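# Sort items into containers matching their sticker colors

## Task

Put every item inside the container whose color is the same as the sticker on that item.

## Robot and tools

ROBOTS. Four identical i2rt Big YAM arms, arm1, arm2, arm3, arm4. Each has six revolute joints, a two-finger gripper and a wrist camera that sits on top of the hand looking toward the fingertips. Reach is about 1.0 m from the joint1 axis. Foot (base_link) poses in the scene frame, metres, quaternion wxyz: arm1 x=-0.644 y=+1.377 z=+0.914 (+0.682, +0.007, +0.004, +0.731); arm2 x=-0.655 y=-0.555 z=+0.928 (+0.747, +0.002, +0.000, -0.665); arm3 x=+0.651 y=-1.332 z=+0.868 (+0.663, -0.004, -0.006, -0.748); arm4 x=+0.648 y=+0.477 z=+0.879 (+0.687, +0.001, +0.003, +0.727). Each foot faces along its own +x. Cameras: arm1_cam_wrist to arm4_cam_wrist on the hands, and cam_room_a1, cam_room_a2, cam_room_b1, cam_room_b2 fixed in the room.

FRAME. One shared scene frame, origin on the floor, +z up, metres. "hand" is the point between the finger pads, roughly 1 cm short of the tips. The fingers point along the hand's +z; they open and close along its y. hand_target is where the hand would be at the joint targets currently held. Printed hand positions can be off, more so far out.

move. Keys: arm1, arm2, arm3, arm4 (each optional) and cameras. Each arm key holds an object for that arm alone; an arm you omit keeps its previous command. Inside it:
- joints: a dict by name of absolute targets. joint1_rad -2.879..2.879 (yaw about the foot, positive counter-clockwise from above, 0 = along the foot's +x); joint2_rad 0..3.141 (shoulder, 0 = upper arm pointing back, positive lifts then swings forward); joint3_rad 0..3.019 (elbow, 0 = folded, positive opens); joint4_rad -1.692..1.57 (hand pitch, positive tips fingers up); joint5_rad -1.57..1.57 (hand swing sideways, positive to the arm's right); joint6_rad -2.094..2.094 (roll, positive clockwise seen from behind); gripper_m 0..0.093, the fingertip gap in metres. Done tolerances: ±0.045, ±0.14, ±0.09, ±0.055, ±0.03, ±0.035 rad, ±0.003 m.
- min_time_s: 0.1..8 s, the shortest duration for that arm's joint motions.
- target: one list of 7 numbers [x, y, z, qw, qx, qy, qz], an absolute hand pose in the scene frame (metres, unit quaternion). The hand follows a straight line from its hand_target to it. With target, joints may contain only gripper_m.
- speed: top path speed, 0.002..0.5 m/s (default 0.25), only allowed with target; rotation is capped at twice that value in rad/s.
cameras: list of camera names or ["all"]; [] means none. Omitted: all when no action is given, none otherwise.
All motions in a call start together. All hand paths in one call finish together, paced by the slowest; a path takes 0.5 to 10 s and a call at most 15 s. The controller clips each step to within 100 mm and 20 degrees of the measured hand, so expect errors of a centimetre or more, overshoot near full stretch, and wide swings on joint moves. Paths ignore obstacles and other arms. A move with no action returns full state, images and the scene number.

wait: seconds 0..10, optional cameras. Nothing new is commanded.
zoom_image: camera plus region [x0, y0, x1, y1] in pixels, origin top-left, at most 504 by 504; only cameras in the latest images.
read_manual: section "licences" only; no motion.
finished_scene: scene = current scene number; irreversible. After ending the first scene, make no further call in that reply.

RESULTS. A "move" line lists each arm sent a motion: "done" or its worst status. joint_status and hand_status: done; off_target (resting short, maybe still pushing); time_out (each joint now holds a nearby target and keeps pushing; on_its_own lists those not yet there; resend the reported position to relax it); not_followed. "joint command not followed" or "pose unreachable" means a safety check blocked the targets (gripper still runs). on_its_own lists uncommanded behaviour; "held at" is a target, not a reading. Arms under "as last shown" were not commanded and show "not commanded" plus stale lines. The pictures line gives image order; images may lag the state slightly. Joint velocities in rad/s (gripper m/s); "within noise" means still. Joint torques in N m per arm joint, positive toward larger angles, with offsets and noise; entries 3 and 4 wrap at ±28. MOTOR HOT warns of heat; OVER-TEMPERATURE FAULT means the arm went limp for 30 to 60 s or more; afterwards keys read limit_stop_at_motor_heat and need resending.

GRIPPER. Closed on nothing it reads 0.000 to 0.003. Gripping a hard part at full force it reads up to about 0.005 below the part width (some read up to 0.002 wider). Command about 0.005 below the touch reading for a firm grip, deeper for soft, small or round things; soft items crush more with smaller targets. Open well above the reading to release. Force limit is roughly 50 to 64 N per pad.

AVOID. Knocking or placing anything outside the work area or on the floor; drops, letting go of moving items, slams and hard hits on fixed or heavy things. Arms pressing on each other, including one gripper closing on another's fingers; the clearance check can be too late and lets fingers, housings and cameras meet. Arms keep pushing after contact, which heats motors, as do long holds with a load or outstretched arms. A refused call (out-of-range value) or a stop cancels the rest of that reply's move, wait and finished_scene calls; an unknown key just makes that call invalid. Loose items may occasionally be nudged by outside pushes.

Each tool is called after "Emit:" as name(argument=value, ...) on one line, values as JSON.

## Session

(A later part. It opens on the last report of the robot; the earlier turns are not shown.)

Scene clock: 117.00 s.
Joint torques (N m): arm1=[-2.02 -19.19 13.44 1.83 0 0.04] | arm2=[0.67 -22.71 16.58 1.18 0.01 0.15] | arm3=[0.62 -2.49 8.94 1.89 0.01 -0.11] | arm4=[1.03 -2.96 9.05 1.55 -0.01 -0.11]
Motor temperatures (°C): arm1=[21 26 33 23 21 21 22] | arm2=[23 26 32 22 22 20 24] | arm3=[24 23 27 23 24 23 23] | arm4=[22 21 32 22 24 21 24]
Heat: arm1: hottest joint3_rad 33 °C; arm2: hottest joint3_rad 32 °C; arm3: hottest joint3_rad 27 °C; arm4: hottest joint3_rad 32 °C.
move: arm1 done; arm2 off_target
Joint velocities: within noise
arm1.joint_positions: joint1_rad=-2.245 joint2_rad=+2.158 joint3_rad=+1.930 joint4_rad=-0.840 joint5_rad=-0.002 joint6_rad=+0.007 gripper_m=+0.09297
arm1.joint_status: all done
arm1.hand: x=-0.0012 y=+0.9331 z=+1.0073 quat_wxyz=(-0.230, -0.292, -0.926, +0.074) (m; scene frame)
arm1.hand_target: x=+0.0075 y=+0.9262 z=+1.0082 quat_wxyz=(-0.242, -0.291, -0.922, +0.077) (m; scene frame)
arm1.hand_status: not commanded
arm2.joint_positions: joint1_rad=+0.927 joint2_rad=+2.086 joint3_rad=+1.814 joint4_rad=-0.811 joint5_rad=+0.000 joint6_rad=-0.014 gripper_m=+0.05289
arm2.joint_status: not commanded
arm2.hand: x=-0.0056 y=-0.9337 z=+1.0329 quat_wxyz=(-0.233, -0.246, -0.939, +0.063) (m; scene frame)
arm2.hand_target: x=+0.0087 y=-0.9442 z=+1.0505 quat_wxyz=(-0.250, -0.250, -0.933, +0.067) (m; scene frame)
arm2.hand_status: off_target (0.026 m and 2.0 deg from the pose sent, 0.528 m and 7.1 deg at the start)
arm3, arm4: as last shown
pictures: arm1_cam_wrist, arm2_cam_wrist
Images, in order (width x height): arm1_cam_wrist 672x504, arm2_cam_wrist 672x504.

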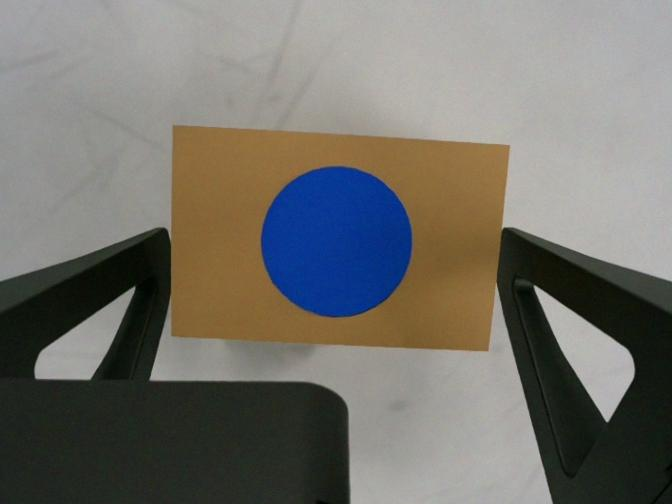

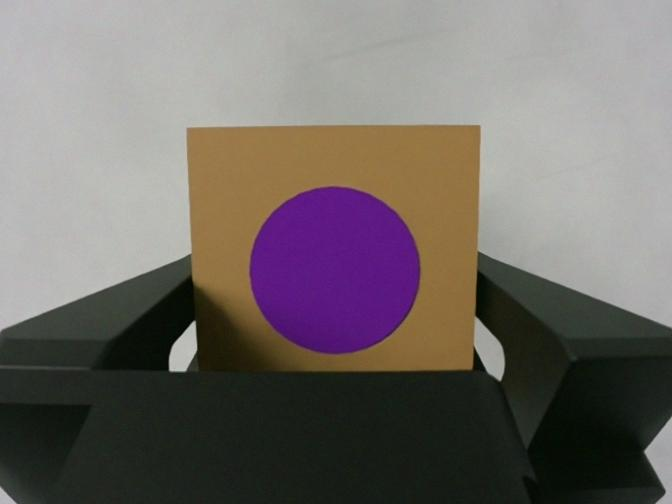

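Emit:
move(arm1={"target": [-0.25, 1.10, 1.10, 0.247, 0.291, 0.921, -0.078], "speed": 0.2}, arm2={"target": [0.008, -0.944, 1.017, 0.245, 0.249, 0.934, -0.066], "speed": 0.08})

Emit:
move(arm2={"target": [0.006, -0.943, 1.002, 0.245, 0.249, 0.934, -0.066], "speed": 0.08}, arm4={"target": [0.03, 0.91, 1.10, -0.078, 0.921, -0.291, -0.247], "speed": 0.25}, cameras=["arm2_cam_wrist","arm4_cam_wrist","arm3_cam_wrist"])

Scene clock: 126.83 s.
Joint torques (N m): arm1=[-2.61 -8.41 11.11 0.98 -0.11 -0.07] | arm2=[0.56 -21.89 12.97 2.59 -0.02 0.11] | arm3=[0.67 -2.55 8.96 1.94 0.01 -0.11] | arm4=[0.85 -2.67 9.01 1.65 -0.01 -0.1]
Motor temperatures (°C): arm1=[21 27 33 23 21 21 22] | arm2=[23 26 34 22 22 20 24] | arm3=[24 23 27 23 24 23 23] | arm4=[22 21 32 22 24 21 24]
Heat: arm1: hottest joint3_rad 33 °C; arm2: hottest joint3_rad 34 °C; arm3: hottest joint3_rad 27 °C; arm4: hottest joint3_rad 32 °C.
move: arm1 done; arm2 off_target
Joint velocities: within noise
arm1.joint_positions: joint1_rad=-2.247 joint2_rad=+1.298 joint3_rad=+1.010 joint4_rad=-0.736 joint5_rad=-0.008 joint6_rad=+0.007 gripper_m=+0.09297
arm1.joint_status: not commanded
arm1.hand: x=-0.2457 y=+1.1032 z=+1.1002 quat_wxyz=(-0.251, -0.290, -0.920, +0.077) (m; scene frame)
arm1.hand_target: x=-0.2499 y=+1.1001 z=+1.1001 quat_wxyz=(-0.247, -0.291, -0.921, +0.078) (m; scene frame)
arm1.hand_status: done (0.005 m and 0.5 deg from the pose sent, 0.314 m and 2.1 deg at the start)
arm2.joint_positions: joint1_rad=+0.927 joint2_rad=+2.100 joint3_rad=+1.814 joint4_rad=-0.786 joint5_rad=+0.000 joint6_rad=-0.014 gripper_m=+0.05289
arm2.joint_status: not commanded
arm2.hand: x=-0.0012 y=-0.9363 z=+1.0258 quat_wxyz=(-0.239, -0.246, -0.937, +0.064) (m; scene frame)
arm2.hand_target: x=+0.0074 y=-0.9437 z=+1.0171 quat_wxyz=(-0.245, -0.249, -0.935, +0.066) (m; scene frame)
arm2.hand_status: off_target (0.015 m and 0.9 deg from the pose sent, 0.023 m and 1.5 deg at the start)
arm3, arm4: as last shown
pictures: none

Scene clock: 129.57 s.
Joint torques (N m): arm1=[-2.67 -7.94 11.07 0.77 -0.1 -0.03] | arm2=[0.56 -21.95 10.54 2.69 -0.03 0.11] | arm3=[0.73 -2.37 8.95 1.92 0.01 -0.11] | arm4=[1.67 -22.42 12.82 0.38 0.22 -0.04]
Motor temperatures (°C): arm1=[21 26 33 23 21 21 22] | arm2=[23 26 34 22 22 20 24] | arm3=[24 23 27 23 24 23 23] | arm4=[22 22 33 22 24 21 24]
Heat: arm1: hottest joint3_rad 33 °C; arm2: hottest joint3_rad 34 °C; arm3: hottest joint3_rad 27 °C; arm4: hottest joint3_rad 33 °C.
move: arm2 off_target; arm4 off_target
Joint velocities: within noise
arm1, arm3: as last shown
arm1.joint_positions: joint1_rad=-2.247 joint2_rad=+1.298 joint3_rad=+1.010 joint4_rad=-0.736 joint5_rad=-0.008 joint6_rad=+0.006 gripper_m=+0.09297
arm1.hand: x=-0.2457 y=+1.1032 z=+1.1002 quat_wxyz=(-0.251, -0.290, -0.920, +0.078) (m; scene frame)
arm2.joint_positions: joint1_rad=+0.927 joint2_rad=+2.105 joint3_rad=+1.814 joint4_rad=-0.750 joint5_rad=+0.000 joint6_rad=-0.014 gripper_m=+0.05289
arm2.joint_status: not commanded
arm2.hand: x=+0.0053 y=-0.9400 z=+1.0262 quat_wxyz=(-0.253, -0.245, -0.934, +0.068) (m; scene frame)
arm2.hand_target: x=+0.0053 y=-0.9425 z=+1.0023 quat_wxyz=(-0.245, -0.249, -0.935, +0.066) (m; scene frame)
arm2.hand_status: off_target (0.024 m and 1.0 deg from the pose sent, 0.026 m and 0.9 deg at the start)
arm4.joint_positions: joint1_rad=+0.899 joint2_rad=+2.007 joint3_rad=+1.947 joint4_rad=-1.017 joint5_rad=+0.004 joint6_rad=+0.013 gripper_m=+0.09398
arm4.joint_status: not commanded
arm4.hand: x=+0.0432 y=+0.9071 z=+1.0848 quat_wxyz=(-0.072, +0.922, -0.301, -0.235) (m; scene frame)
arm4.hand_target: x=+0.0309 y=+0.9095 z=+1.0998 quat_wxyz=(-0.078, +0.921, -0.291, -0.247) (m; scene frame)
arm4.hand_status: off_target (0.020 m and 1.9 deg from the pose sent, 0.472 m and 6.9 deg at the start)
pictures: arm2_cam_wrist, arm3_cam_wrist, arm4_cam_wrist
Images, in order (width x height): arm2_cam_wrist 672x504, arm3_cam_wrist 672x504, arm4_cam_wrist 672x504.

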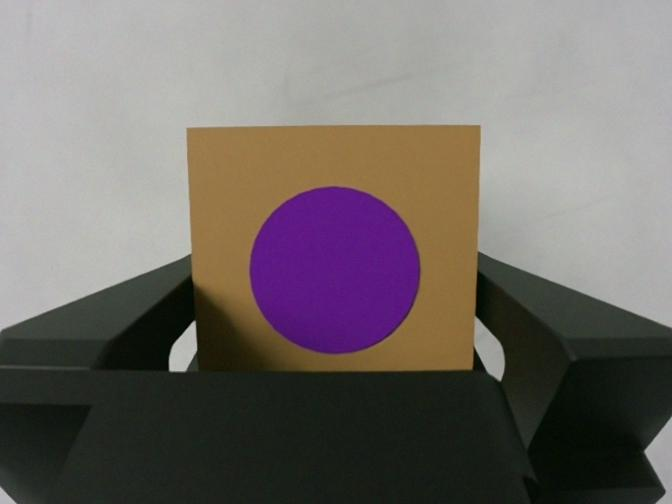

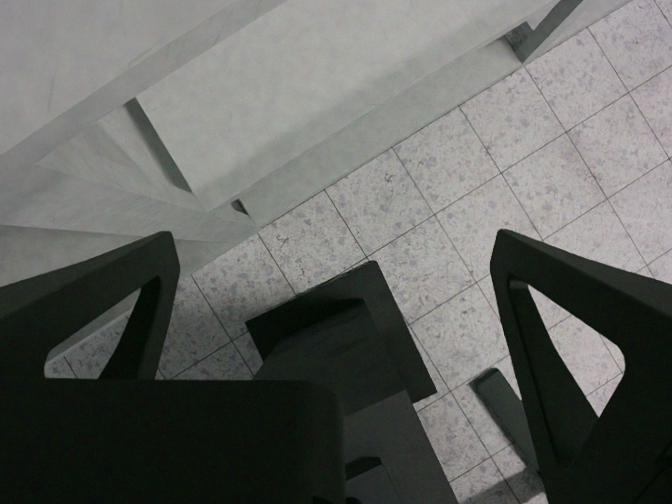

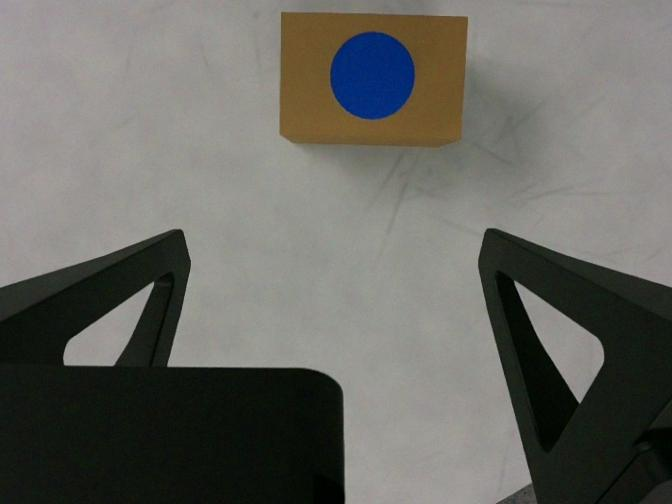

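Emit:
move(arm2={"joints": {"gripper_m": 0.093}}, arm4={"target": [-0.006, 0.967, 1.065, -0.078, 0.921, -0.291, -0.247], "speed": 0.15}, cameras=["arm2_cam_wrist","arm4_cam_wrist"])

Emit:
move(arm2={"target": [-0.25, -0.80, 1.10, 0.249, 0.250, 0.933, -0.067], "speed": 0.2})

Scene clock: 140.17 s.
Joint torques (N m): arm1=[-2.67 -8.12 11.34 0.92 -0.06 -0.08] | arm2=[0.56 -21.95 10.54 2.58 -0.02 0.11] | arm3=[0.56 -2.43 8.95 1.91 0.01 -0.12] | arm4=[0.85 -25.35 12.82 0.47 -0.06 -0.11]
Motor temperatures (°C): arm1=[21 26 33 23 21 21 22] | arm2=[23 26 34 22 22 20 24] | arm3=[24 23 28 23 24 23 23] | arm4=[22 22 36 22 24 21 24]
Heat: arm1: hottest joint3_rad 33 °C; arm2: hottest joint3_rad 34 °C; arm3: hottest joint3_rad 28 °C; arm4: hottest joint3_rad 36 °C.
move: arm2 done; arm4 off_target
Joint velocities: within noise
arm1, arm3: as last shown
arm2.joint_positions: joint1_rad=+0.927 joint2_rad=+2.105 joint3_rad=+1.814 joint4_rad=-0.748 joint5_rad=+0.000 joint6_rad=-0.014 gripper_m=+0.09294
arm2.joint_status: all done
arm2.hand: x=+0.0057 y=-0.9403 z=+1.0265 quat_wxyz=(-0.254, -0.245, -0.933, +0.069) (m; scene frame)
arm2.hand_target: x=+0.0052 y=-0.9425 z=+1.0023 quat_wxyz=(-0.245, -0.249, -0.935, +0.066) (m; scene frame)
arm2.hand_status: not commanded
arm4.joint_positions: joint1_rad=+0.872 joint2_rad=+2.225 joint3_rad=+2.227 joint4_rad=-1.074 joint5_rad=-0.007 joint6_rad=-0.016 gripper_m=+0.09398
arm4.joint_status: not commanded
arm4.hand: x=+0.0019 y=+0.9605 z=+1.0533 quat_wxyz=(-0.074, +0.922, -0.298, -0.237) (m; scene frame)
arm4.hand_target: x=-0.0054 y=+0.9665 z=+1.0651 quat_wxyz=(-0.078, +0.921, -0.291, -0.248) (m; scene frame)
arm4.hand_status: off_target (0.016 m and 1.5 deg from the pose sent, 0.080 m and 1.9 deg at the start)
pictures: arm2_cam_wrist, arm4_cam_wrist
Images, in order (width x height): arm2_cam_wrist 672x504, arm4_cam_wrist 672x504.

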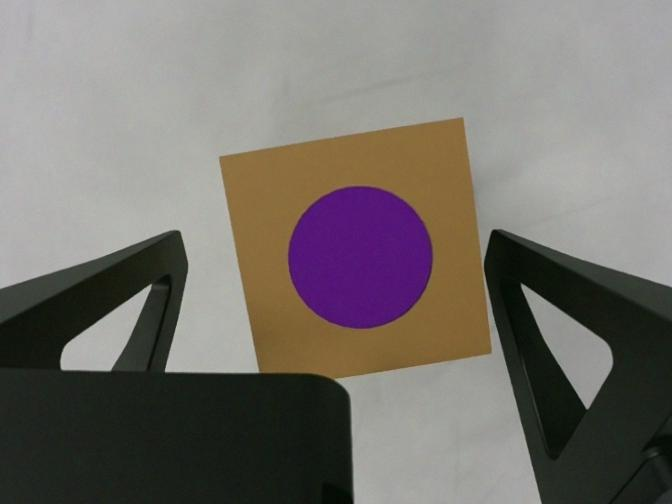

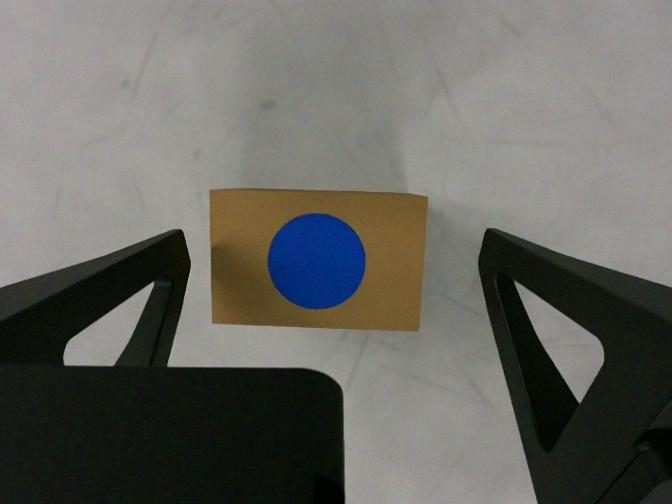

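Scene clock: 142.27 s.
Joint torques (N m): arm1=[-3.08 -8.12 11.26 0.69 -0.03 -0.06] | arm2=[-0.03 -11.34 9.94 1.24 -0.19 0] | arm3=[0.62 -2.49 8.92 1.94 0.01 -0.12] | arm4=[0.85 -25.47 12.81 0.42 -0.06 -0.07]
Motor temperatures (°C): arm1=[21 26 33 23 21 21 22] | arm2=[23 26 34 22 22 20 24] | arm3=[24 23 28 23 24 23 23] | arm4=[22 23 37 22 24 21 24]
Heat: arm1: hottest joint3_rad 33 °C; arm2: hottest joint3_rad 34 °C; arm3: hottest joint3_rad 28 °C; arm4: hottest joint3_rad 37 °C.
move: arm2 off_target
Joint velocities: within noise
arm1, arm3, arm4: as last shown
arm2.joint_positions: joint1_rad=+0.921 joint2_rad=+1.305 joint3_rad=+0.983 joint4_rad=-0.696 joint5_rad=-0.002 joint6_rad=-0.012 gripper_m=+0.09294
arm2.joint_status: not commanded
arm2.hand: x=-0.2418 y=-0.8001 z=+1.1100 quat_wxyz=(-0.264, -0.248, -0.929, +0.071) (m; scene frame)
arm2.hand_target: x=-0.2500 y=-0.7999 z=+1.1000 quat_wxyz=(-0.249, -0.250, -0.933, +0.067) (m; scene frame)
arm2.hand_status: off_target (0.013 m and 1.8 deg from the pose sent, 0.301 m and 0.8 deg at the start)
pictures: none

Emit:
move(arm4={"target": [-0.010, 0.965, 0.998, -0.078, 0.921, -0.291, -0.247], "speed": 0.1}, arm3={"target": [0.04, -0.965, 1.10, -0.047, 0.950, -0.176, -0.255], "speed": 0.25}, cameras=["arm4_cam_wrist","arm3_cam_wrist"])

Scene clock: 153.17 s.
Joint torques (N m): arm1=[-3.02 -7.82 11.22 0.98 -0.01 -0.04] | arm2=[-0.03 -11.46 9.89 1.24 -0.2 0] | arm3=[0.32 -22.24 13.98 0.59 -0.15 -0.11] | arm4=[1.03 -23.77 9.06 1.48 0.03 -0.07]
Motor temperatures (°C): arm1=[21 26 33 23 21 21 21] | arm2=[23 26 33 22 22 20 23] | arm3=[24 23 28 23 24 23 23] | arm4=[22 25 38 22 24 21 24]
Heat: arm1: hottest joint3_rad 33 °C; arm2: hottest joint3_rad 33 °C; arm3: hottest joint3_rad 28 °C; arm4: hottest joint3_rad 38 °C.
move: arm3 off_target; arm4 off_target
Joint velocities: within noise
arm1, arm2: as last shown
arm3.joint_positions: joint1_rad=-1.993 joint2_rad=+1.885 joint3_rad=+1.783 joint4_rad=-0.993 joint5_rad=-0.083 joint6_rad=-0.163 gripper_m=+0.09399
arm3.joint_status: not commanded
arm3.hand: x=+0.0469 y=-0.9809 z=+1.0731 quat_wxyz=(+0.037, -0.956, +0.175, +0.233) (m; scene frame)
arm3.hand_target: x=+0.0414 y=-0.9658 z=+1.1001 quat_wxyz=(+0.047, -0.950, +0.176, +0.255) (m; scene frame)
arm3.hand_status: off_target (0.032 m and 2.8 deg from the pose sent, 0.425 m and 12.0 deg at the start)
arm4.joint_positions: joint1_rad=+0.872 joint2_rad=+2.228 joint3_rad=+2.138 joint4_rad=-0.943 joint5_rad=-0.007 joint6_rad=-0.016 gripper_m=+0.09398
arm4.joint_status: not commanded
arm4.hand: x=-0.0042 y=+0.9649 z=+1.0219 quat_wxyz=(-0.080, +0.917, -0.297, -0.254) (m; scene frame)
arm4.hand_target: x=-0.0092 y=+0.9644 z=+0.9983 quat_wxyz=(-0.078, +0.921, -0.291, -0.247) (m; scene frame)
arm4.hand_status: off_target (0.025 m and 1.2 deg from the pose sent, 0.057 m and 1.5 deg at the start)
pictures: arm3_cam_wrist, arm4_cam_wrist
Images, in order (width x height): arm3_cam_wrist 672x504, arm4_cam_wrist 672x504.

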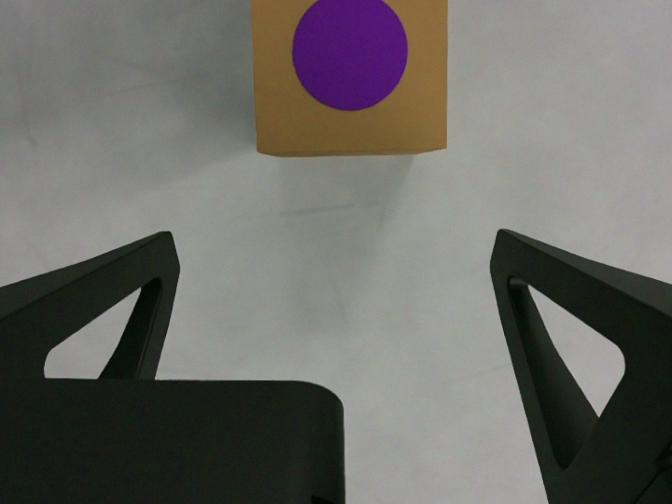

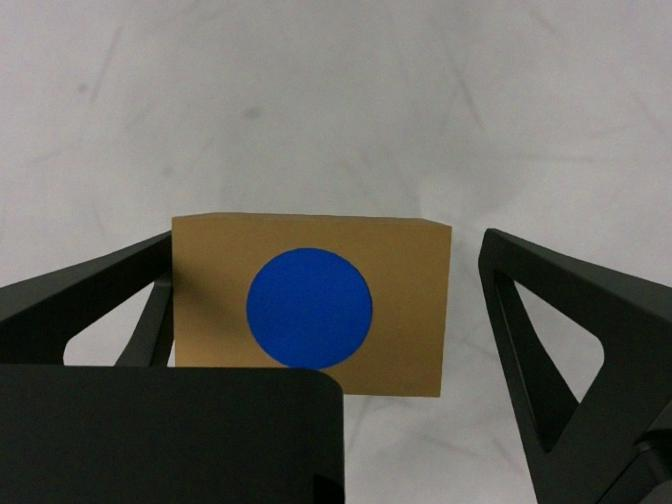

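Emit:
move(arm4={"target": [0.0, 0.949, 0.998, -0.078, 0.921, -0.291, -0.247], "speed": 0.08}, arm3={"target": [-0.016, -0.942, 1.085, -0.047, 0.950, -0.176, -0.255], "speed": 0.12}, cameras=["arm4_cam_wrist","arm3_cam_wrist"])

Scene clock: 162.87 s.
Joint torques (N m): arm1=[-2.55 -7.77 11.17 0.75 -0.03 -0.09] | arm2=[-0.03 -11.4 9.88 1.24 -0.19 -0.01] | arm3=[1.61 -24.7 14.09 0.59 0.04 -0.01] | arm4=[2.02 -26.23 7.6 0.87 0.02 0.04]
Motor temperatures (°C): arm1=[21 25 33 23 21 21 21] | arm2=[23 26 33 22 22 20 23] | arm3=[24 23 30 23 24 23 23] | arm4=[22 25 37 22 24 21 24]
Heat: arm1: hottest joint3_rad 33 °C; arm2: hottest joint3_rad 33 °C; arm3: hottest joint3_rad 30 °C; arm4: hottest joint3_rad 37 °C.
move: arm3 off_target; arm4 off_target
Joint velocities: within noise
arm1, arm2: as last shown
arm3.joint_positions: joint1_rad=-1.993 joint2_rad=+2.066 joint3_rad=+2.034 joint4_rad=-1.057 joint5_rad=-0.081 joint6_rad=-0.163 gripper_m=+0.09399
arm3.joint_status: not commanded
arm3.hand: x=-0.0053 y=-0.9493 z=+1.0610 quat_wxyz=(+0.039, -0.955, +0.175, +0.235) (m; scene frame)
arm3.hand_target: x=-0.0148 y=-0.9426 z=+1.0851 quat_wxyz=(+0.047, -0.950, +0.176, +0.255) (m; scene frame)
arm3.hand_status: off_target (0.027 m and 2.5 deg from the pose sent, 0.075 m and 2.8 deg at the start)
arm4.joint_positions: joint1_rad=+0.877 joint2_rad=+2.202 joint3_rad=+2.061 joint4_rad=-0.883 joint5_rad=-0.002 joint6_rad=-0.019 gripper_m=+0.09398
arm4.joint_status: not commanded
arm4.hand: x=+0.0000 y=+0.9585 z=+1.0112 quat_wxyz=(-0.084, +0.917, -0.294, -0.258) (m; scene frame)
arm4.hand_target: x=+0.0001 y=+0.9492 z=+0.9982 quat_wxyz=(-0.078, +0.921, -0.291, -0.247) (m; scene frame)
arm4.hand_status: off_target (0.016 m and 1.5 deg from the pose sent, 0.029 m and 1.2 deg at the start)
pictures: arm3_cam_wrist, arm4_cam_wrist
Images, in order (width x height): arm3_cam_wrist 672x504, arm4_cam_wrist 672x504.

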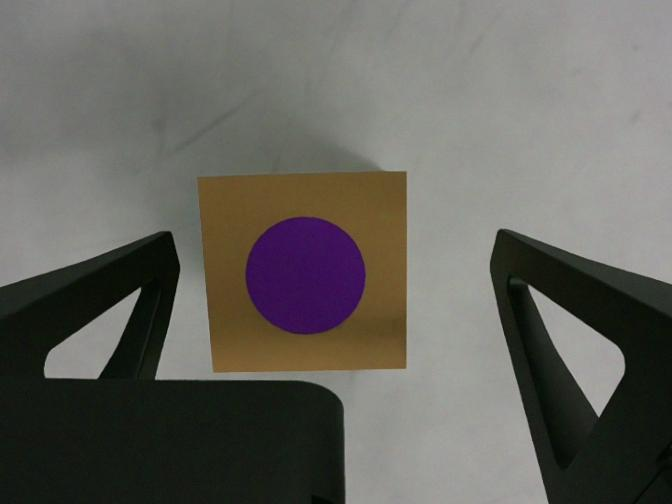

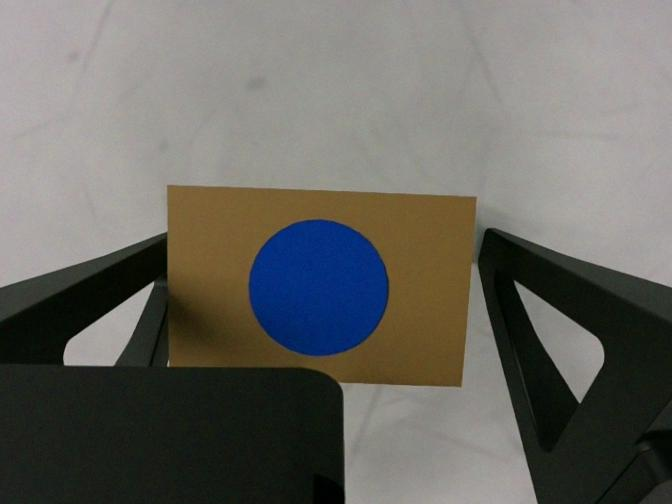

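Emit:
move(arm4={"joints": {"gripper_m": 0.055}}, arm3={"target": [-0.012, -0.953, 1.075, -0.047, 0.950, -0.176, -0.255], "speed": 0.1})

Emit:
move(arm3={"target": [-0.011, -0.953, 1.048, -0.047, 0.950, -0.176, -0.255], "speed": 0.1}, arm4={"target": [0.09, 0.89, 1.12, -0.078, 0.921, -0.291, -0.247], "speed": 0.2}, cameras=["arm3_cam_wrist"])

Scene clock: 174.03 s.
Joint torques (N m): arm1=[-2.78 -7.65 11.23 1.01 -0.07 -0.03] | arm2=[-0.03 -11.34 9.92 1.24 -0.2 0] | arm3=[2.08 -27.05 8.55 1.52 0.06 0.02] | arm4=[1.9 -25.93 7.86 0.9 -0.14 0.04]
Motor temperatures (°C): arm1=[21 25 33 23 21 21 21] | arm2=[23 26 33 22 22 20 23] | arm3=[24 25 30 23 24 23 23] | arm4=[22 27 36 22 24 21 24]
Heat: arm1: hottest joint3_rad 33 °C; arm2: hottest joint3_rad 33 °C; arm3: hottest joint3_rad 30 °C; arm4: hottest joint3_rad 36 °C.
move: arm3 off_target; arm4 off_target
Joint velocities: within noise
arm1, arm2: as last shown
arm3.joint_positions: joint1_rad=-1.993 joint2_rad=+2.066 joint3_rad=+2.034 joint4_rad=-1.037 joint5_rad=-0.076 joint6_rad=-0.157 gripper_m=+0.09399
arm3.joint_status: not commanded
arm3.hand: x=-0.0087 y=-0.9462 z=+1.0633 quat_wxyz=(+0.044, -0.952, +0.178, +0.244) (m; scene frame)
arm3.hand_target: x=-0.0119 y=-0.9529 z=+1.0750 quat_wxyz=(+0.047, -0.950, +0.176, +0.255) (m; scene frame)
arm3.hand_status: off_target (0.014 m and 1.4 deg from the pose sent, 0.016 m and 2.5 deg at the start)
arm4.joint_positions: joint1_rad=+0.876 joint2_rad=+2.201 joint3_rad=+2.059 joint4_rad=-0.883 joint5_rad=+0.004 joint6_rad=-0.019 gripper_m=+0.06926
arm4.joint_status: gripper_m off_target (ended at +0.06929, target +0.05500)
arm4.hand: x=+0.0015 y=+0.9594 z=+1.0110 quat_wxyz=(-0.086, +0.917, -0.295, -0.256) (m; scene frame)
arm4.hand_target: x=+0.0001 y=+0.9492 z=+0.9981 quat_wxyz=(-0.078, +0.921, -0.291, -0.247) (m; scene frame)
arm4.hand_status: not commanded
pictures: none

Scene clock: 175.63 s.
Joint torques (N m): arm1=[-2.78 -7.59 11.12 0.73 -0.02 -0.03] | arm2=[-0.03 -11.4 9.92 1.24 -0.19 0] | arm3=[2.08 -26.58 8.81 1.51 0.03 0.02] | arm4=[0.73 -20.72 9.21 0.51 -0.06 -0.02]
Motor temperatures (°C): arm1=[21 25 33 23 21 21 21] | arm2=[23 26 33 22 22 20 23] | arm3=[24 25 30 23 24 23 23] | arm4=[22 27 36 22 24 21 25]
Heat: arm1: hottest joint3_rad 33 °C; arm2: hottest joint3_rad 33 °C; arm3: hottest joint3_rad 30 °C; arm4: hottest joint3_rad 36 °C.
move: arm3 off_target; arm4 done
Joint velocities: within noise
arm1, arm2: as last shown
arm3.joint_positions: joint1_rad=-1.993 joint2_rad=+2.065 joint3_rad=+1.964 joint4_rad=-0.968 joint5_rad=-0.076 joint6_rad=-0.157 gripper_m=+0.09399
arm3.joint_status: not commanded
arm3.hand: x=-0.0068 y=-0.9477 z=+1.0376 quat_wxyz=(+0.044, -0.952, +0.178, +0.244) (m; scene frame)
arm3.hand_target: x=-0.0109 y=-0.9530 z=+1.0481 quat_wxyz=(+0.047, -0.950, +0.176, +0.255) (m; scene frame)
arm3.hand_status: off_target (0.012 m and 1.4 deg from the pose sent, 0.017 m and 1.4 deg at the start)
arm4.joint_positions: joint1_rad=+0.876 joint2_rad=+1.838 joint3_rad=+1.782 joint4_rad=-0.982 joint5_rad=-0.004 joint6_rad=-0.019 gripper_m=+0.06926
arm4.joint_status: not commanded
arm4.hand: x=+0.0909 y=+0.8919 z=+1.1229 quat_wxyz=(-0.081, +0.919, -0.294, -0.251) (m; scene frame)
arm4.hand_target: x=+0.0901 y=+0.8900 z=+1.1201 quat_wxyz=(-0.078, +0.921, -0.291, -0.247) (m; scene frame)
arm4.hand_status: done (0.004 m and 0.8 deg from the pose sent, 0.157 m and 1.6 deg at the start)
pictures: arm3_cam_wrist
Images, in order (width x height): arm3_cam_wrist 672x504.

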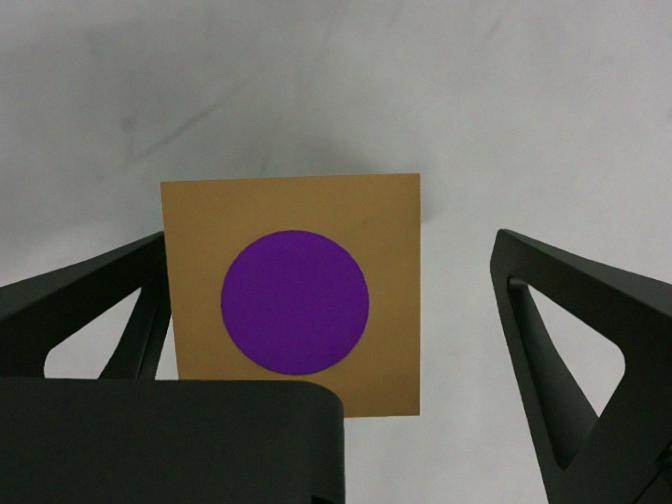

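Emit:
move(arm3={"joints": {"gripper_m": 0.045}}, arm4={"joints": {"joint2_rad": 0.65, "joint3_rad": 0.85, "joint4_rad": -1.1, "joint5_rad": 0, "joint6_rad": 0}, "min_time_s": 2.5}, cameras=["arm3_cam_wrist"])

Emit:
move(arm3={"target": [0.09, -0.99, 1.14, -0.047, 0.950, -0.176, -0.255], "speed": 0.2}, arm4={"joints": {"joint1_rad": -1.915}, "min_time_s": 4}, cameras=["arm3_cam_wrist"])

Scene clock: 193.17 s.
Joint torques (N m): arm1=[-3.08 -7.24 11.17 0.95 -0.05 0] | arm2=[0.03 -11.4 9.91 1.22 -0.2 0] | arm3=[2.08 -26.34 8.81 1.57 0.02 0.02] | arm4=[0.97 -1.96 9.26 0.83 0.21 0.18]
Motor temperatures (°C): arm1=[21 25 33 23 21 21 21] | arm2=[23 26 32 22 22 20 23] | arm3=[24 27 31 23 24 23 23] | arm4=[22 26 34 22 24 21 25]
Heat: arm1: hottest joint3_rad 33 °C; arm2: hottest joint3_rad 32 °C; arm3: hottest joint3_rad 31 °C; arm4: hottest joint3_rad 34 °C.
move: arm3 off_target; arm4 done
Joint velocities: within noise
arm1.joint_positions: joint1_rad=-2.247 joint2_rad=+1.298 joint3_rad=+1.010 joint4_rad=-0.736 joint5_rad=-0.008 joint6_rad=+0.006 gripper_m=+0.09297
arm1.joint_status: not commanded
arm1.hand: x=-0.2457 y=+1.1032 z=+1.1002 quat_wxyz=(-0.251, -0.290, -0.920, +0.078) (m; scene frame)
arm1.hand_target: x=-0.2499 y=+1.1001 z=+1.1001 quat_wxyz=(-0.247, -0.291, -0.921, +0.078) (m; scene frame)
arm1.hand_status: not commanded
arm2: as last shown
arm3.joint_positions: joint1_rad=-1.993 joint2_rad=+2.065 joint3_rad=+1.964 joint4_rad=-0.968 joint5_rad=-0.076 joint6_rad=-0.157 gripper_m=+0.05299
arm3.joint_status: gripper_m off_target (ended at +0.05302, target +0.04500)
arm3.hand: x=-0.0069 y=-0.9476 z=+1.0376 quat_wxyz=(+0.044, -0.952, +0.178, +0.244) (m; scene frame)
arm3.hand_target: x=-0.0109 y=-0.9530 z=+1.0481 quat_wxyz=(+0.047, -0.950, +0.176, +0.255) (m; scene frame)
arm3.hand_status: not commanded
arm4.joint_positions: joint1_rad=+0.876 joint2_rad=+0.651 joint3_rad=+0.845 joint4_rad=-1.094 joint5_rad=-0.003 joint6_rad=-0.014 gripper_m=+0.06926
arm4.joint_status: all done
arm4.hand: x=+0.4157 y=+0.6515 z=+1.1730 quat_wxyz=(-0.102, +0.898, -0.290, -0.314) (m; scene frame)
arm4.hand_target: x=+0.4163 y=+0.6511 z=+1.1749 quat_wxyz=(-0.101, +0.896, -0.296, -0.314) (m; scene frame)
arm4.hand_status: not commanded
pictures: arm3_cam_wrist
Images, in order (width x height): arm3_cam_wrist 672x504.

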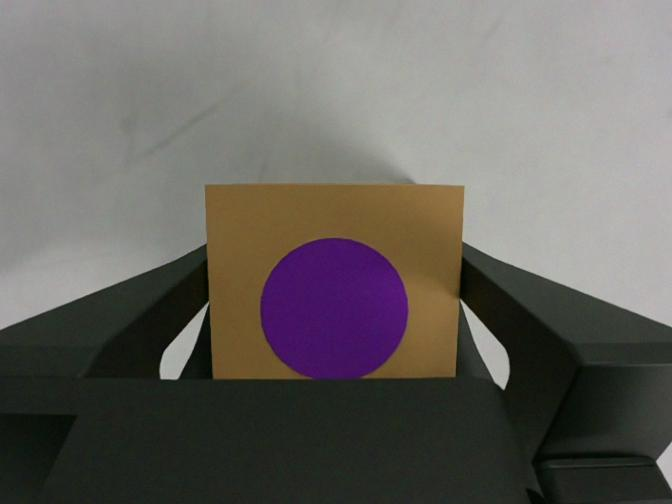

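Scene clock: 197.50 s.
Joint torques (N m): arm1=[-2.61 -7.94 11.18 0.91 -0.08 0.01] | arm2=[0.03 -11.34 9.94 1.22 -0.19 -0.01] | arm3=[0.5 -19.66 9.18 0.83 -0.16 -0.13] | arm4=[0.5 -2.02 9.36 0.87 0.16 0.15]
Motor temperatures (°C): arm1=[21 25 33 23 21 21 21] | arm2=[23 26 32 22 22 20 23] | arm3=[24 27 31 23 24 23 23] | arm4=[22 26 34 22 24 21 25]
Heat: arm1: hottest joint3_rad 33 °C; arm2: hottest joint3_rad 32 °C; arm3: hottest joint3_rad 31 °C; arm4: hottest joint3_rad 34 °C.
move: arm3 done; arm4 done
Joint velocities: within noise
arm1, arm2: as last shown
arm3.joint_positions: joint1_rad=-2.002 joint2_rad=+1.727 joint3_rad=+1.728 joint4_rad=-1.038 joint5_rad=-0.088 joint6_rad=-0.170 gripper_m=+0.05299
arm3.joint_status: not commanded
arm3.hand: x=+0.0847 y=-0.9968 z=+1.1437 quat_wxyz=(+0.047, -0.949, +0.173, +0.260) (m; scene frame)
arm3.hand_target: x=+0.0899 y=-0.9902 z=+1.1400 quat_wxyz=(+0.047, -0.950, +0.176, +0.255) (m; scene frame)
arm3.hand_status: done (0.009 m and 0.6 deg from the pose sent, 0.147 m and 1.4 deg at the start)
arm4.joint_positions: joint1_rad=-1.914 joint2_rad=+0.651 joint3_rad=+0.845 joint4_rad=-1.094 joint5_rad=-0.001 joint6_rad=-0.014 gripper_m=+0.06928
arm4.joint_status: all done
arm4.hand: x=+0.9280 y=+0.3958 z=+1.1714 quat_wxyz=(-0.324, -0.128, -0.936, +0.051) (m; scene frame)
arm4.hand_target: x=+0.9272 y=+0.3956 z=+1.1734 quat_wxyz=(-0.324, -0.135, -0.935, +0.049) (m; scene frame)
arm4.hand_status: not commanded
pictures: arm3_cam_wrist
Images, in order (width x height): arm3_cam_wrist 672x504.

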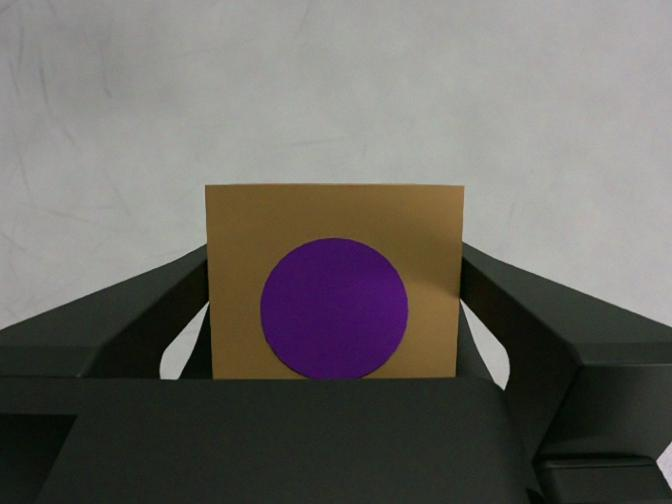

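Emit:
move(arm3={"joints": {"joint2_rad": 0.65, "joint3_rad": 0.85, "joint4_rad": -1.1, "joint5_rad": 0, "joint6_rad": 0}, "min_time_s": 2.5}, arm4={"target": [1.15, 0.329, 0.86, 0.2475, 0.138, 0.958, -0.036], "speed": 0.25}, cameras=["arm4_cam_wrist"])

Emit:
move(arm3={"joints": {"joint1_rad": 1.80}, "min_time_s": 4.5}, arm4={"target": [1.15, 0.329, 0.75, 0.2475, 0.138, 0.958, -0.036], "speed": 0.12}, cameras=["arm4_cam_wrist","arm3_cam_wrist"])

Scene clock: 206.13 s.
Joint torques (N m): arm1=[-2.73 -7.59 11.07 0.83 -0.02 -0.08] | arm2=[0.03 -11.22 9.92 1.25 -0.2 0] | arm3=[0.44 -1.49 9.4 1.17 0.11 0.02] | arm4=[0.26 -14.86 8.17 1.33 0 0.19]
Motor temperatures (°C): arm1=[21 25 33 23 21 21 21] | arm2=[23 25 32 22 22 20 23] | arm3=[24 26 31 23 24 23 24] | arm4=[22 25 34 22 24 21 26]
Heat: arm1: hottest joint3_rad 33 °C; arm2: hottest joint3_rad 32 °C; arm3: hottest joint3_rad 31 °C; arm4: hottest joint3_rad 34 °C.
move: arm3 done; arm4 off_target
Joint velocities: within noise
arm1, arm2: as last shown
arm3.joint_positions: joint1_rad=-2.003 joint2_rad=+0.650 joint3_rad=+0.852 joint4_rad=-1.099 joint5_rad=-0.003 joint6_rad=-0.008 gripper_m=+0.05299
arm3.joint_status: all done
arm3.hand: x=+0.4034 y=-1.1751 z=+1.1618 quat_wxyz=(+0.084, -0.910, +0.256, +0.316) (m; scene frame)
arm3.hand_target: x=+0.4061 y=-1.1718 z=+1.1605 quat_wxyz=(+0.086, -0.908, +0.266, +0.314) (m; scene frame)
arm3.hand_status: not commanded
arm4.joint_positions: joint1_rad=-1.914 joint2_rad=+1.743 joint3_rad=+0.844 joint4_rad=-0.209 joint5_rad=-0.001 joint6_rad=-0.014 gripper_m=+0.06928
arm4.joint_status: not commanded
arm4.hand: x=+1.1290 y=+0.3349 z=+0.8481 quat_wxyz=(-0.224, -0.132, -0.965, +0.036) (m; scene frame)
arm4.hand_target: x=+1.1492 y=+0.3293 z=+0.8607 quat_wxyz=(-0.248, -0.138, -0.958, +0.036) (m; scene frame)
arm4.hand_status: off_target (0.025 m and 2.8 deg from the pose sent, 0.388 m and 9.3 deg at the start)
pictures: arm4_cam_wrist
Images, in order (width x height): arm4_cam_wrist 672x504.

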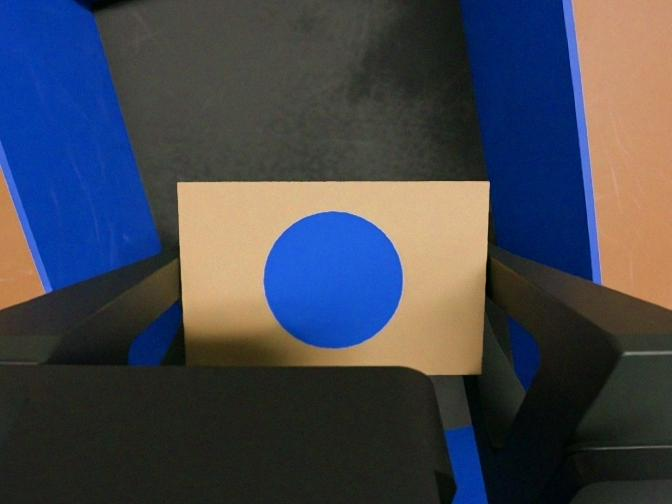

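Scene clock: 210.97 s.
Joint torques (N m): arm1=[-2.84 -7.47 11.21 0.94 -0.04 -0.08] | arm2=[-0.09 -11.46 9.92 1.24 -0.18 0] | arm3=[1.96 -1.49 9.28 1.22 0.06 0.02] | arm4=[1.03 -15.79 5.64 1.36 0.01 0.18]
Motor temperatures (°C): arm1=[21 25 33 23 21 21 21] | arm2=[23 25 32 22 22 20 23] | arm3=[24 26 31 23 24 23 24] | arm4=[22 25 33 22 24 21 26]
Heat: arm1: hottest joint3_rad 33 °C; arm2: hottest joint3_rad 32 °C; arm3: hottest joint3_rad 31 °C; arm4: hottest joint3_rad 33 °C.
move: arm3 done; arm4 off_target
Joint velocities: within noise
arm1: as last shown
arm2.joint_positions: joint1_rad=+0.921 joint2_rad=+1.305 joint3_rad=+0.983 joint4_rad=-0.696 joint5_rad=-0.002 joint6_rad=-0.012 gripper_m=+0.09294
arm2.joint_status: not commanded
arm2.hand: x=-0.2418 y=-0.8001 z=+1.1100 quat_wxyz=(-0.264, -0.248, -0.929, +0.071) (m; scene frame)
arm2.hand_target: x=-0.2500 y=-0.7999 z=+1.1000 quat_wxyz=(-0.249, -0.250, -0.933, +0.067) (m; scene frame)
arm2.hand_status: not commanded
arm3.joint_positions: joint1_rad=+1.791 joint2_rad=+0.650 joint3_rad=+0.852 joint4_rad=-1.099 joint5_rad=-0.001 joint6_rad=-0.006 gripper_m=+0.05300
arm3.joint_status: all done
arm3.hand: x=+0.9397 y=-1.2991 z=+1.1641 quat_wxyz=(-0.330, +0.052, -0.942, -0.009) (m; scene frame)
arm3.hand_target: x=+0.9389 y=-1.2967 z=+1.1628 quat_wxyz=(-0.329, +0.053, -0.943, -0.011) (m; scene frame)
arm3.hand_status: not commanded
arm4.joint_positions: joint1_rad=-1.914 joint2_rad=+2.020 joint3_rad=+0.844 joint4_rad=+0.081 joint5_rad=-0.002 joint6_rad=-0.012 gripper_m=+0.06928
arm4.joint_status: not commanded
arm4.hand: x=+1.1343 y=+0.3329 z=+0.7464 quat_wxyz=(-0.231, -0.132, -0.963, +0.036) (m; scene frame)
arm4.hand_target: x=+1.1496 y=+0.3292 z=+0.7504 quat_wxyz=(-0.248, -0.138, -0.958, +0.036) (m; scene frame)
arm4.hand_status: off_target (0.017 m and 2.1 deg from the pose sent, 0.100 m and 2.8 deg at the start)
pictures: arm3_cam_wrist, arm4_cam_wrist
Images, in order (width x height): arm3_cam_wrist 672x504, arm4_cam_wrist 672x504.

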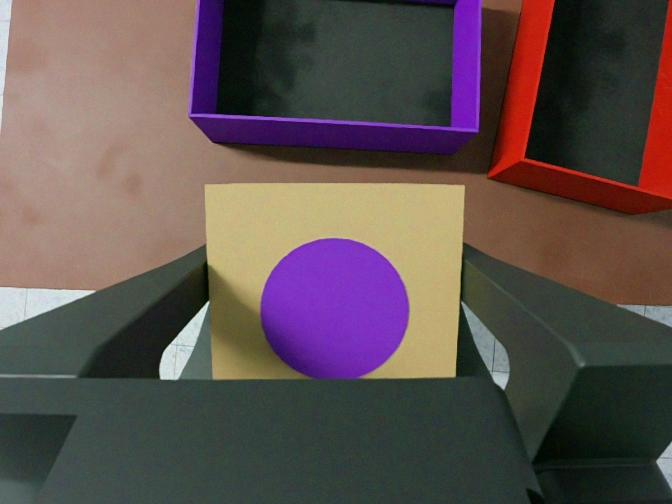

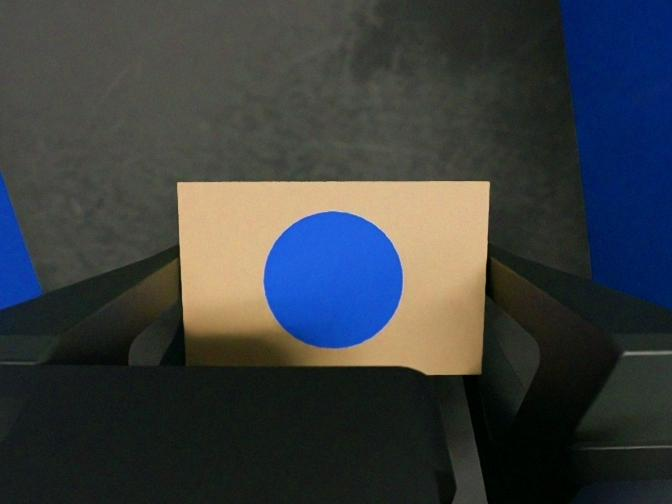

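Emit:
move(arm3={"target": [1.20, -1.273, 0.88, 0.25, -0.052, 0.9665, 0.0135], "speed": 0.25}, arm4={"target": [1.15, 0.329, 0.736, 0.2475, 0.138, 0.958, -0.036], "speed": 0.06}, cameras=["arm3_cam_wrist","arm4_cam_wrist"])

Scene clock: 217.60 s.
Joint torques (N m): arm1=[-2.84 -7.53 11.33 0.87 -0.11 -0.06] | arm2=[-0.09 -11.46 9.96 1.24 -0.19 0] | arm3=[1.2 -16.79 9.92 1.44 -0.08 0.02] | arm4=[0.91 -14.68 5.46 1.43 0.03 0.18]
Motor temperatures (°C): arm1=[21 25 33 23 21 21 21] | arm2=[23 25 32 22 22 20 23] | arm3=[24 26 31 23 24 23 24] | arm4=[22 25 33 22 24 21 26]
Heat: arm1: hottest joint3_rad 33 °C; arm2: hottest joint3_rad 32 °C; arm3: hottest joint3_rad 31 °C; arm4: hottest joint3_rad 33 °C.
move: arm3 off_target; arm4 off_target
Joint velocities: within noise
arm1, arm2: as last shown
arm3.joint_positions: joint1_rad=+1.791 joint2_rad=+1.748 joint3_rad=+0.945 joint4_rad=-0.321 joint5_rad=-0.012 joint6_rad=-0.006 gripper_m=+0.05300
arm3.joint_status: not commanded
arm3.hand: x=+1.1758 y=-1.2777 z=+0.8600 quat_wxyz=(-0.221, +0.054, -0.974, -0.010) (m; scene frame)
arm3.hand_target: x=+1.1988 y=-1.2730 z=+0.8807 quat_wxyz=(-0.250, +0.052, -0.967, -0.014) (m; scene frame)
arm3.hand_status: off_target (0.032 m and 3.5 deg from the pose sent, 0.386 m and 9.6 deg at the start)
arm4.joint_positions: joint1_rad=-1.914 joint2_rad=+2.045 joint3_rad=+0.846 joint4_rad=+0.115 joint5_rad=-0.002 joint6_rad=-0.012 gripper_m=+0.06928
arm4.joint_status: not commanded
arm4.hand: x=+1.1363 y=+0.3323 z=+0.7384 quat_wxyz=(-0.236, -0.132, -0.962, +0.037) (m; scene frame)
arm4.hand_target: x=+1.1495 y=+0.3293 z=+0.7363 quat_wxyz=(-0.247, -0.138, -0.958, +0.036) (m; scene frame)
arm4.hand_status: off_target (0.014 m and 1.5 deg from the pose sent, 0.019 m and 2.1 deg at the start)
pictures: arm3_cam_wrist, arm4_cam_wrist
Images, in order (width x height): arm3_cam_wrist 672x504, arm4_cam_wrist 672x504.

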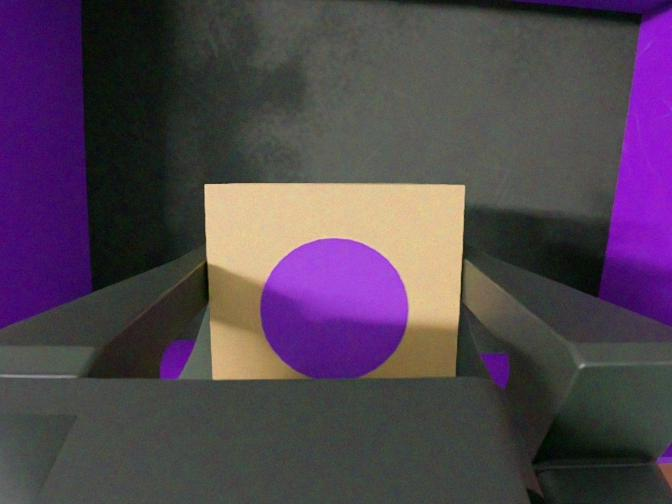

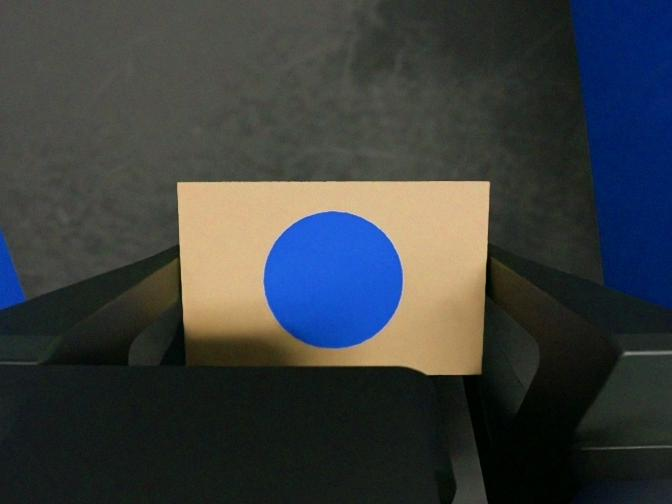

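Emit:
move(arm3={"target": [1.215, -1.270, 0.78, 0.25, -0.052, 0.9665, 0.0135], "speed": 0.15}, arm4={"target": [1.15, 0.329, 0.728, 0.2475, 0.138, 0.958, -0.036], "speed": 0.05})

Emit:
move(arm3={"target": [1.215, -1.270, 0.764, 0.25, -0.052, 0.9665, 0.0135], "speed": 0.06}, arm4={"joints": {"gripper_m": 0.093}}, cameras=["arm3_cam_wrist","arm4_cam_wrist"])

Scene clock: 229.57 s.
Joint torques (N m): arm1=[-2.96 -7.71 11.18 0.9 -0.03 -0.05] | arm2=[-0.09 -11.46 9.91 1.22 -0.19 -0.01] | arm3=[1.49 -17.49 8.13 1.52 0.04 0.03] | arm4=[0.73 -14.1 5.16 1.24 0.02 0.17]
Motor temperatures (°C): arm1=[21 25 33 23 21 21 21] | arm2=[23 25 32 22 22 20 23] | arm3=[24 26 30 23 24 23 24] | arm4=[22 25 32 22 24 21 26]
Heat: arm1: hottest joint3_rad 33 °C; arm2: hottest joint3_rad 32 °C; arm3: hottest joint3_rad 30 °C; arm4: hottest joint3_rad 32 °C.
move: arm3 off_target; arm4 off_target
Joint velocities: within noise
arm1, arm2: as last shown
arm3.joint_positions: joint1_rad=+1.791 joint2_rad=+1.985 joint3_rad=+0.960 joint4_rad=-0.090 joint5_rad=-0.013 joint6_rad=-0.001 gripper_m=+0.05300
arm3.joint_status: not commanded
arm3.hand: x=+1.1921 y=-1.2773 z=+0.7680 quat_wxyz=(-0.226, +0.052, -0.973, -0.011) (m; scene frame)
arm3.hand_target: x=+1.2140 y=-1.2699 z=+0.7807 quat_wxyz=(-0.250, +0.052, -0.967, -0.014) (m; scene frame)
arm3.hand_status: off_target (0.027 m and 2.9 deg from the pose sent, 0.089 m and 3.5 deg at the start)
arm4.joint_positions: joint1_rad=-1.914 joint2_rad=+2.057 joint3_rad=+0.855 joint4_rad=+0.139 joint5_rad=-0.002 joint6_rad=-0.012 gripper_m=+0.06928
arm4.joint_status: not commanded
arm4.hand: x=+1.1431 y=+0.3303 z=+0.7377 quat_wxyz=(-0.246, -0.132, -0.959, +0.039) (m; scene frame)
arm4.hand_target: x=+1.1496 y=+0.3292 z=+0.7282 quat_wxyz=(-0.248, -0.138, -0.958, +0.036) (m; scene frame)
arm4.hand_status: off_target (0.012 m and 0.8 deg from the pose sent, 0.018 m and 1.5 deg at the start)
pictures: none

Scene clock: 230.53 s.
Joint torques (N m): arm1=[-2.9 -7.71 11.14 0.88 -0.04 -0.08] | arm2=[0.03 -11.4 9.91 1.24 -0.2 0] | arm3=[1.79 -16.5 7.83 1.55 0.07 0.02] | arm4=[1.03 -14.15 5.19 1.25 0.05 0.17]
Motor temperatures (°C): arm1=[21 25 33 23 21 21 21] | arm2=[23 25 32 22 22 20 23] | arm3=[24 26 30 23 24 23 24] | arm4=[22 25 32 22 24 21 26]
Heat: arm1: hottest joint3_rad 33 °C; arm2: hottest joint3_rad 32 °C; arm3: hottest joint3_rad 30 °C; arm4: hottest joint3_rad 32 °C.
move: arm3 off_target; arm4 done
Joint velocities: within noise
arm1, arm2: as last shown
arm3.joint_positions: joint1_rad=+1.791 joint2_rad=+2.011 joint3_rad=+0.964 joint4_rad=-0.051 joint5_rad=-0.013 joint6_rad=+0.001 gripper_m=+0.05300
arm3.joint_status: not commanded
arm3.hand: x=+1.1965 y=-1.2770 z=+0.7596 quat_wxyz=(-0.233, +0.051, -0.971, -0.011) (m; scene frame)
arm3.hand_target: x=+1.2143 y=-1.2699 z=+0.7646 quat_wxyz=(-0.250, +0.052, -0.967, -0.014) (m; scene frame)
arm3.hand_status: off_target (0.020 m and 2.0 deg from the pose sent, 0.024 m and 2.9 deg at the start)
arm4.joint_positions: joint1_rad=-1.914 joint2_rad=+2.060 joint3_rad=+0.857 joint4_rad=+0.140 joint5_rad=-0.002 joint6_rad=-0.012 gripper_m=+0.09291
arm4.joint_status: all done
arm4.hand: x=+1.1437 y=+0.3303 z=+0.7368 quat_wxyz=(-0.247, -0.132, -0.959, +0.038) (m; scene frame)
arm4.hand_target: x=+1.1495 y=+0.3292 z=+0.7282 quat_wxyz=(-0.247, -0.138, -0.958, +0.036) (m; scene frame)
arm4.hand_status: not commanded
pictures: arm3_cam_wrist, arm4_cam_wrist
Images, in order (width x height): arm3_cam_wrist 672x504, arm4_cam_wrist 672x504.

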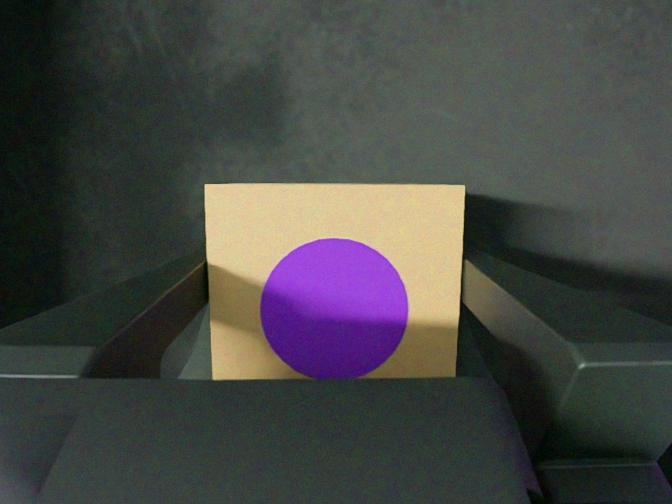

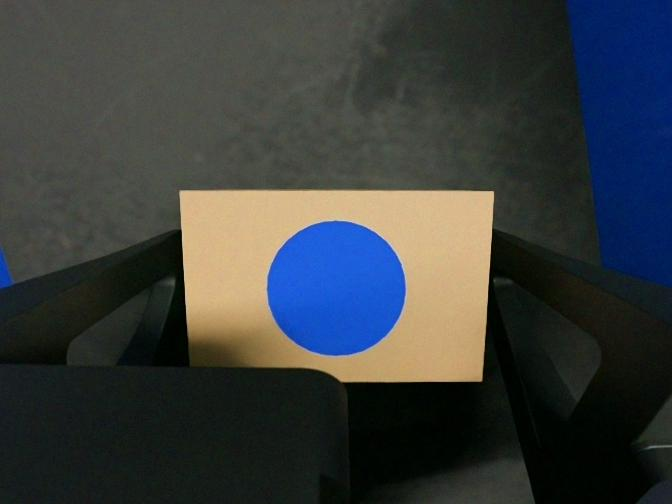

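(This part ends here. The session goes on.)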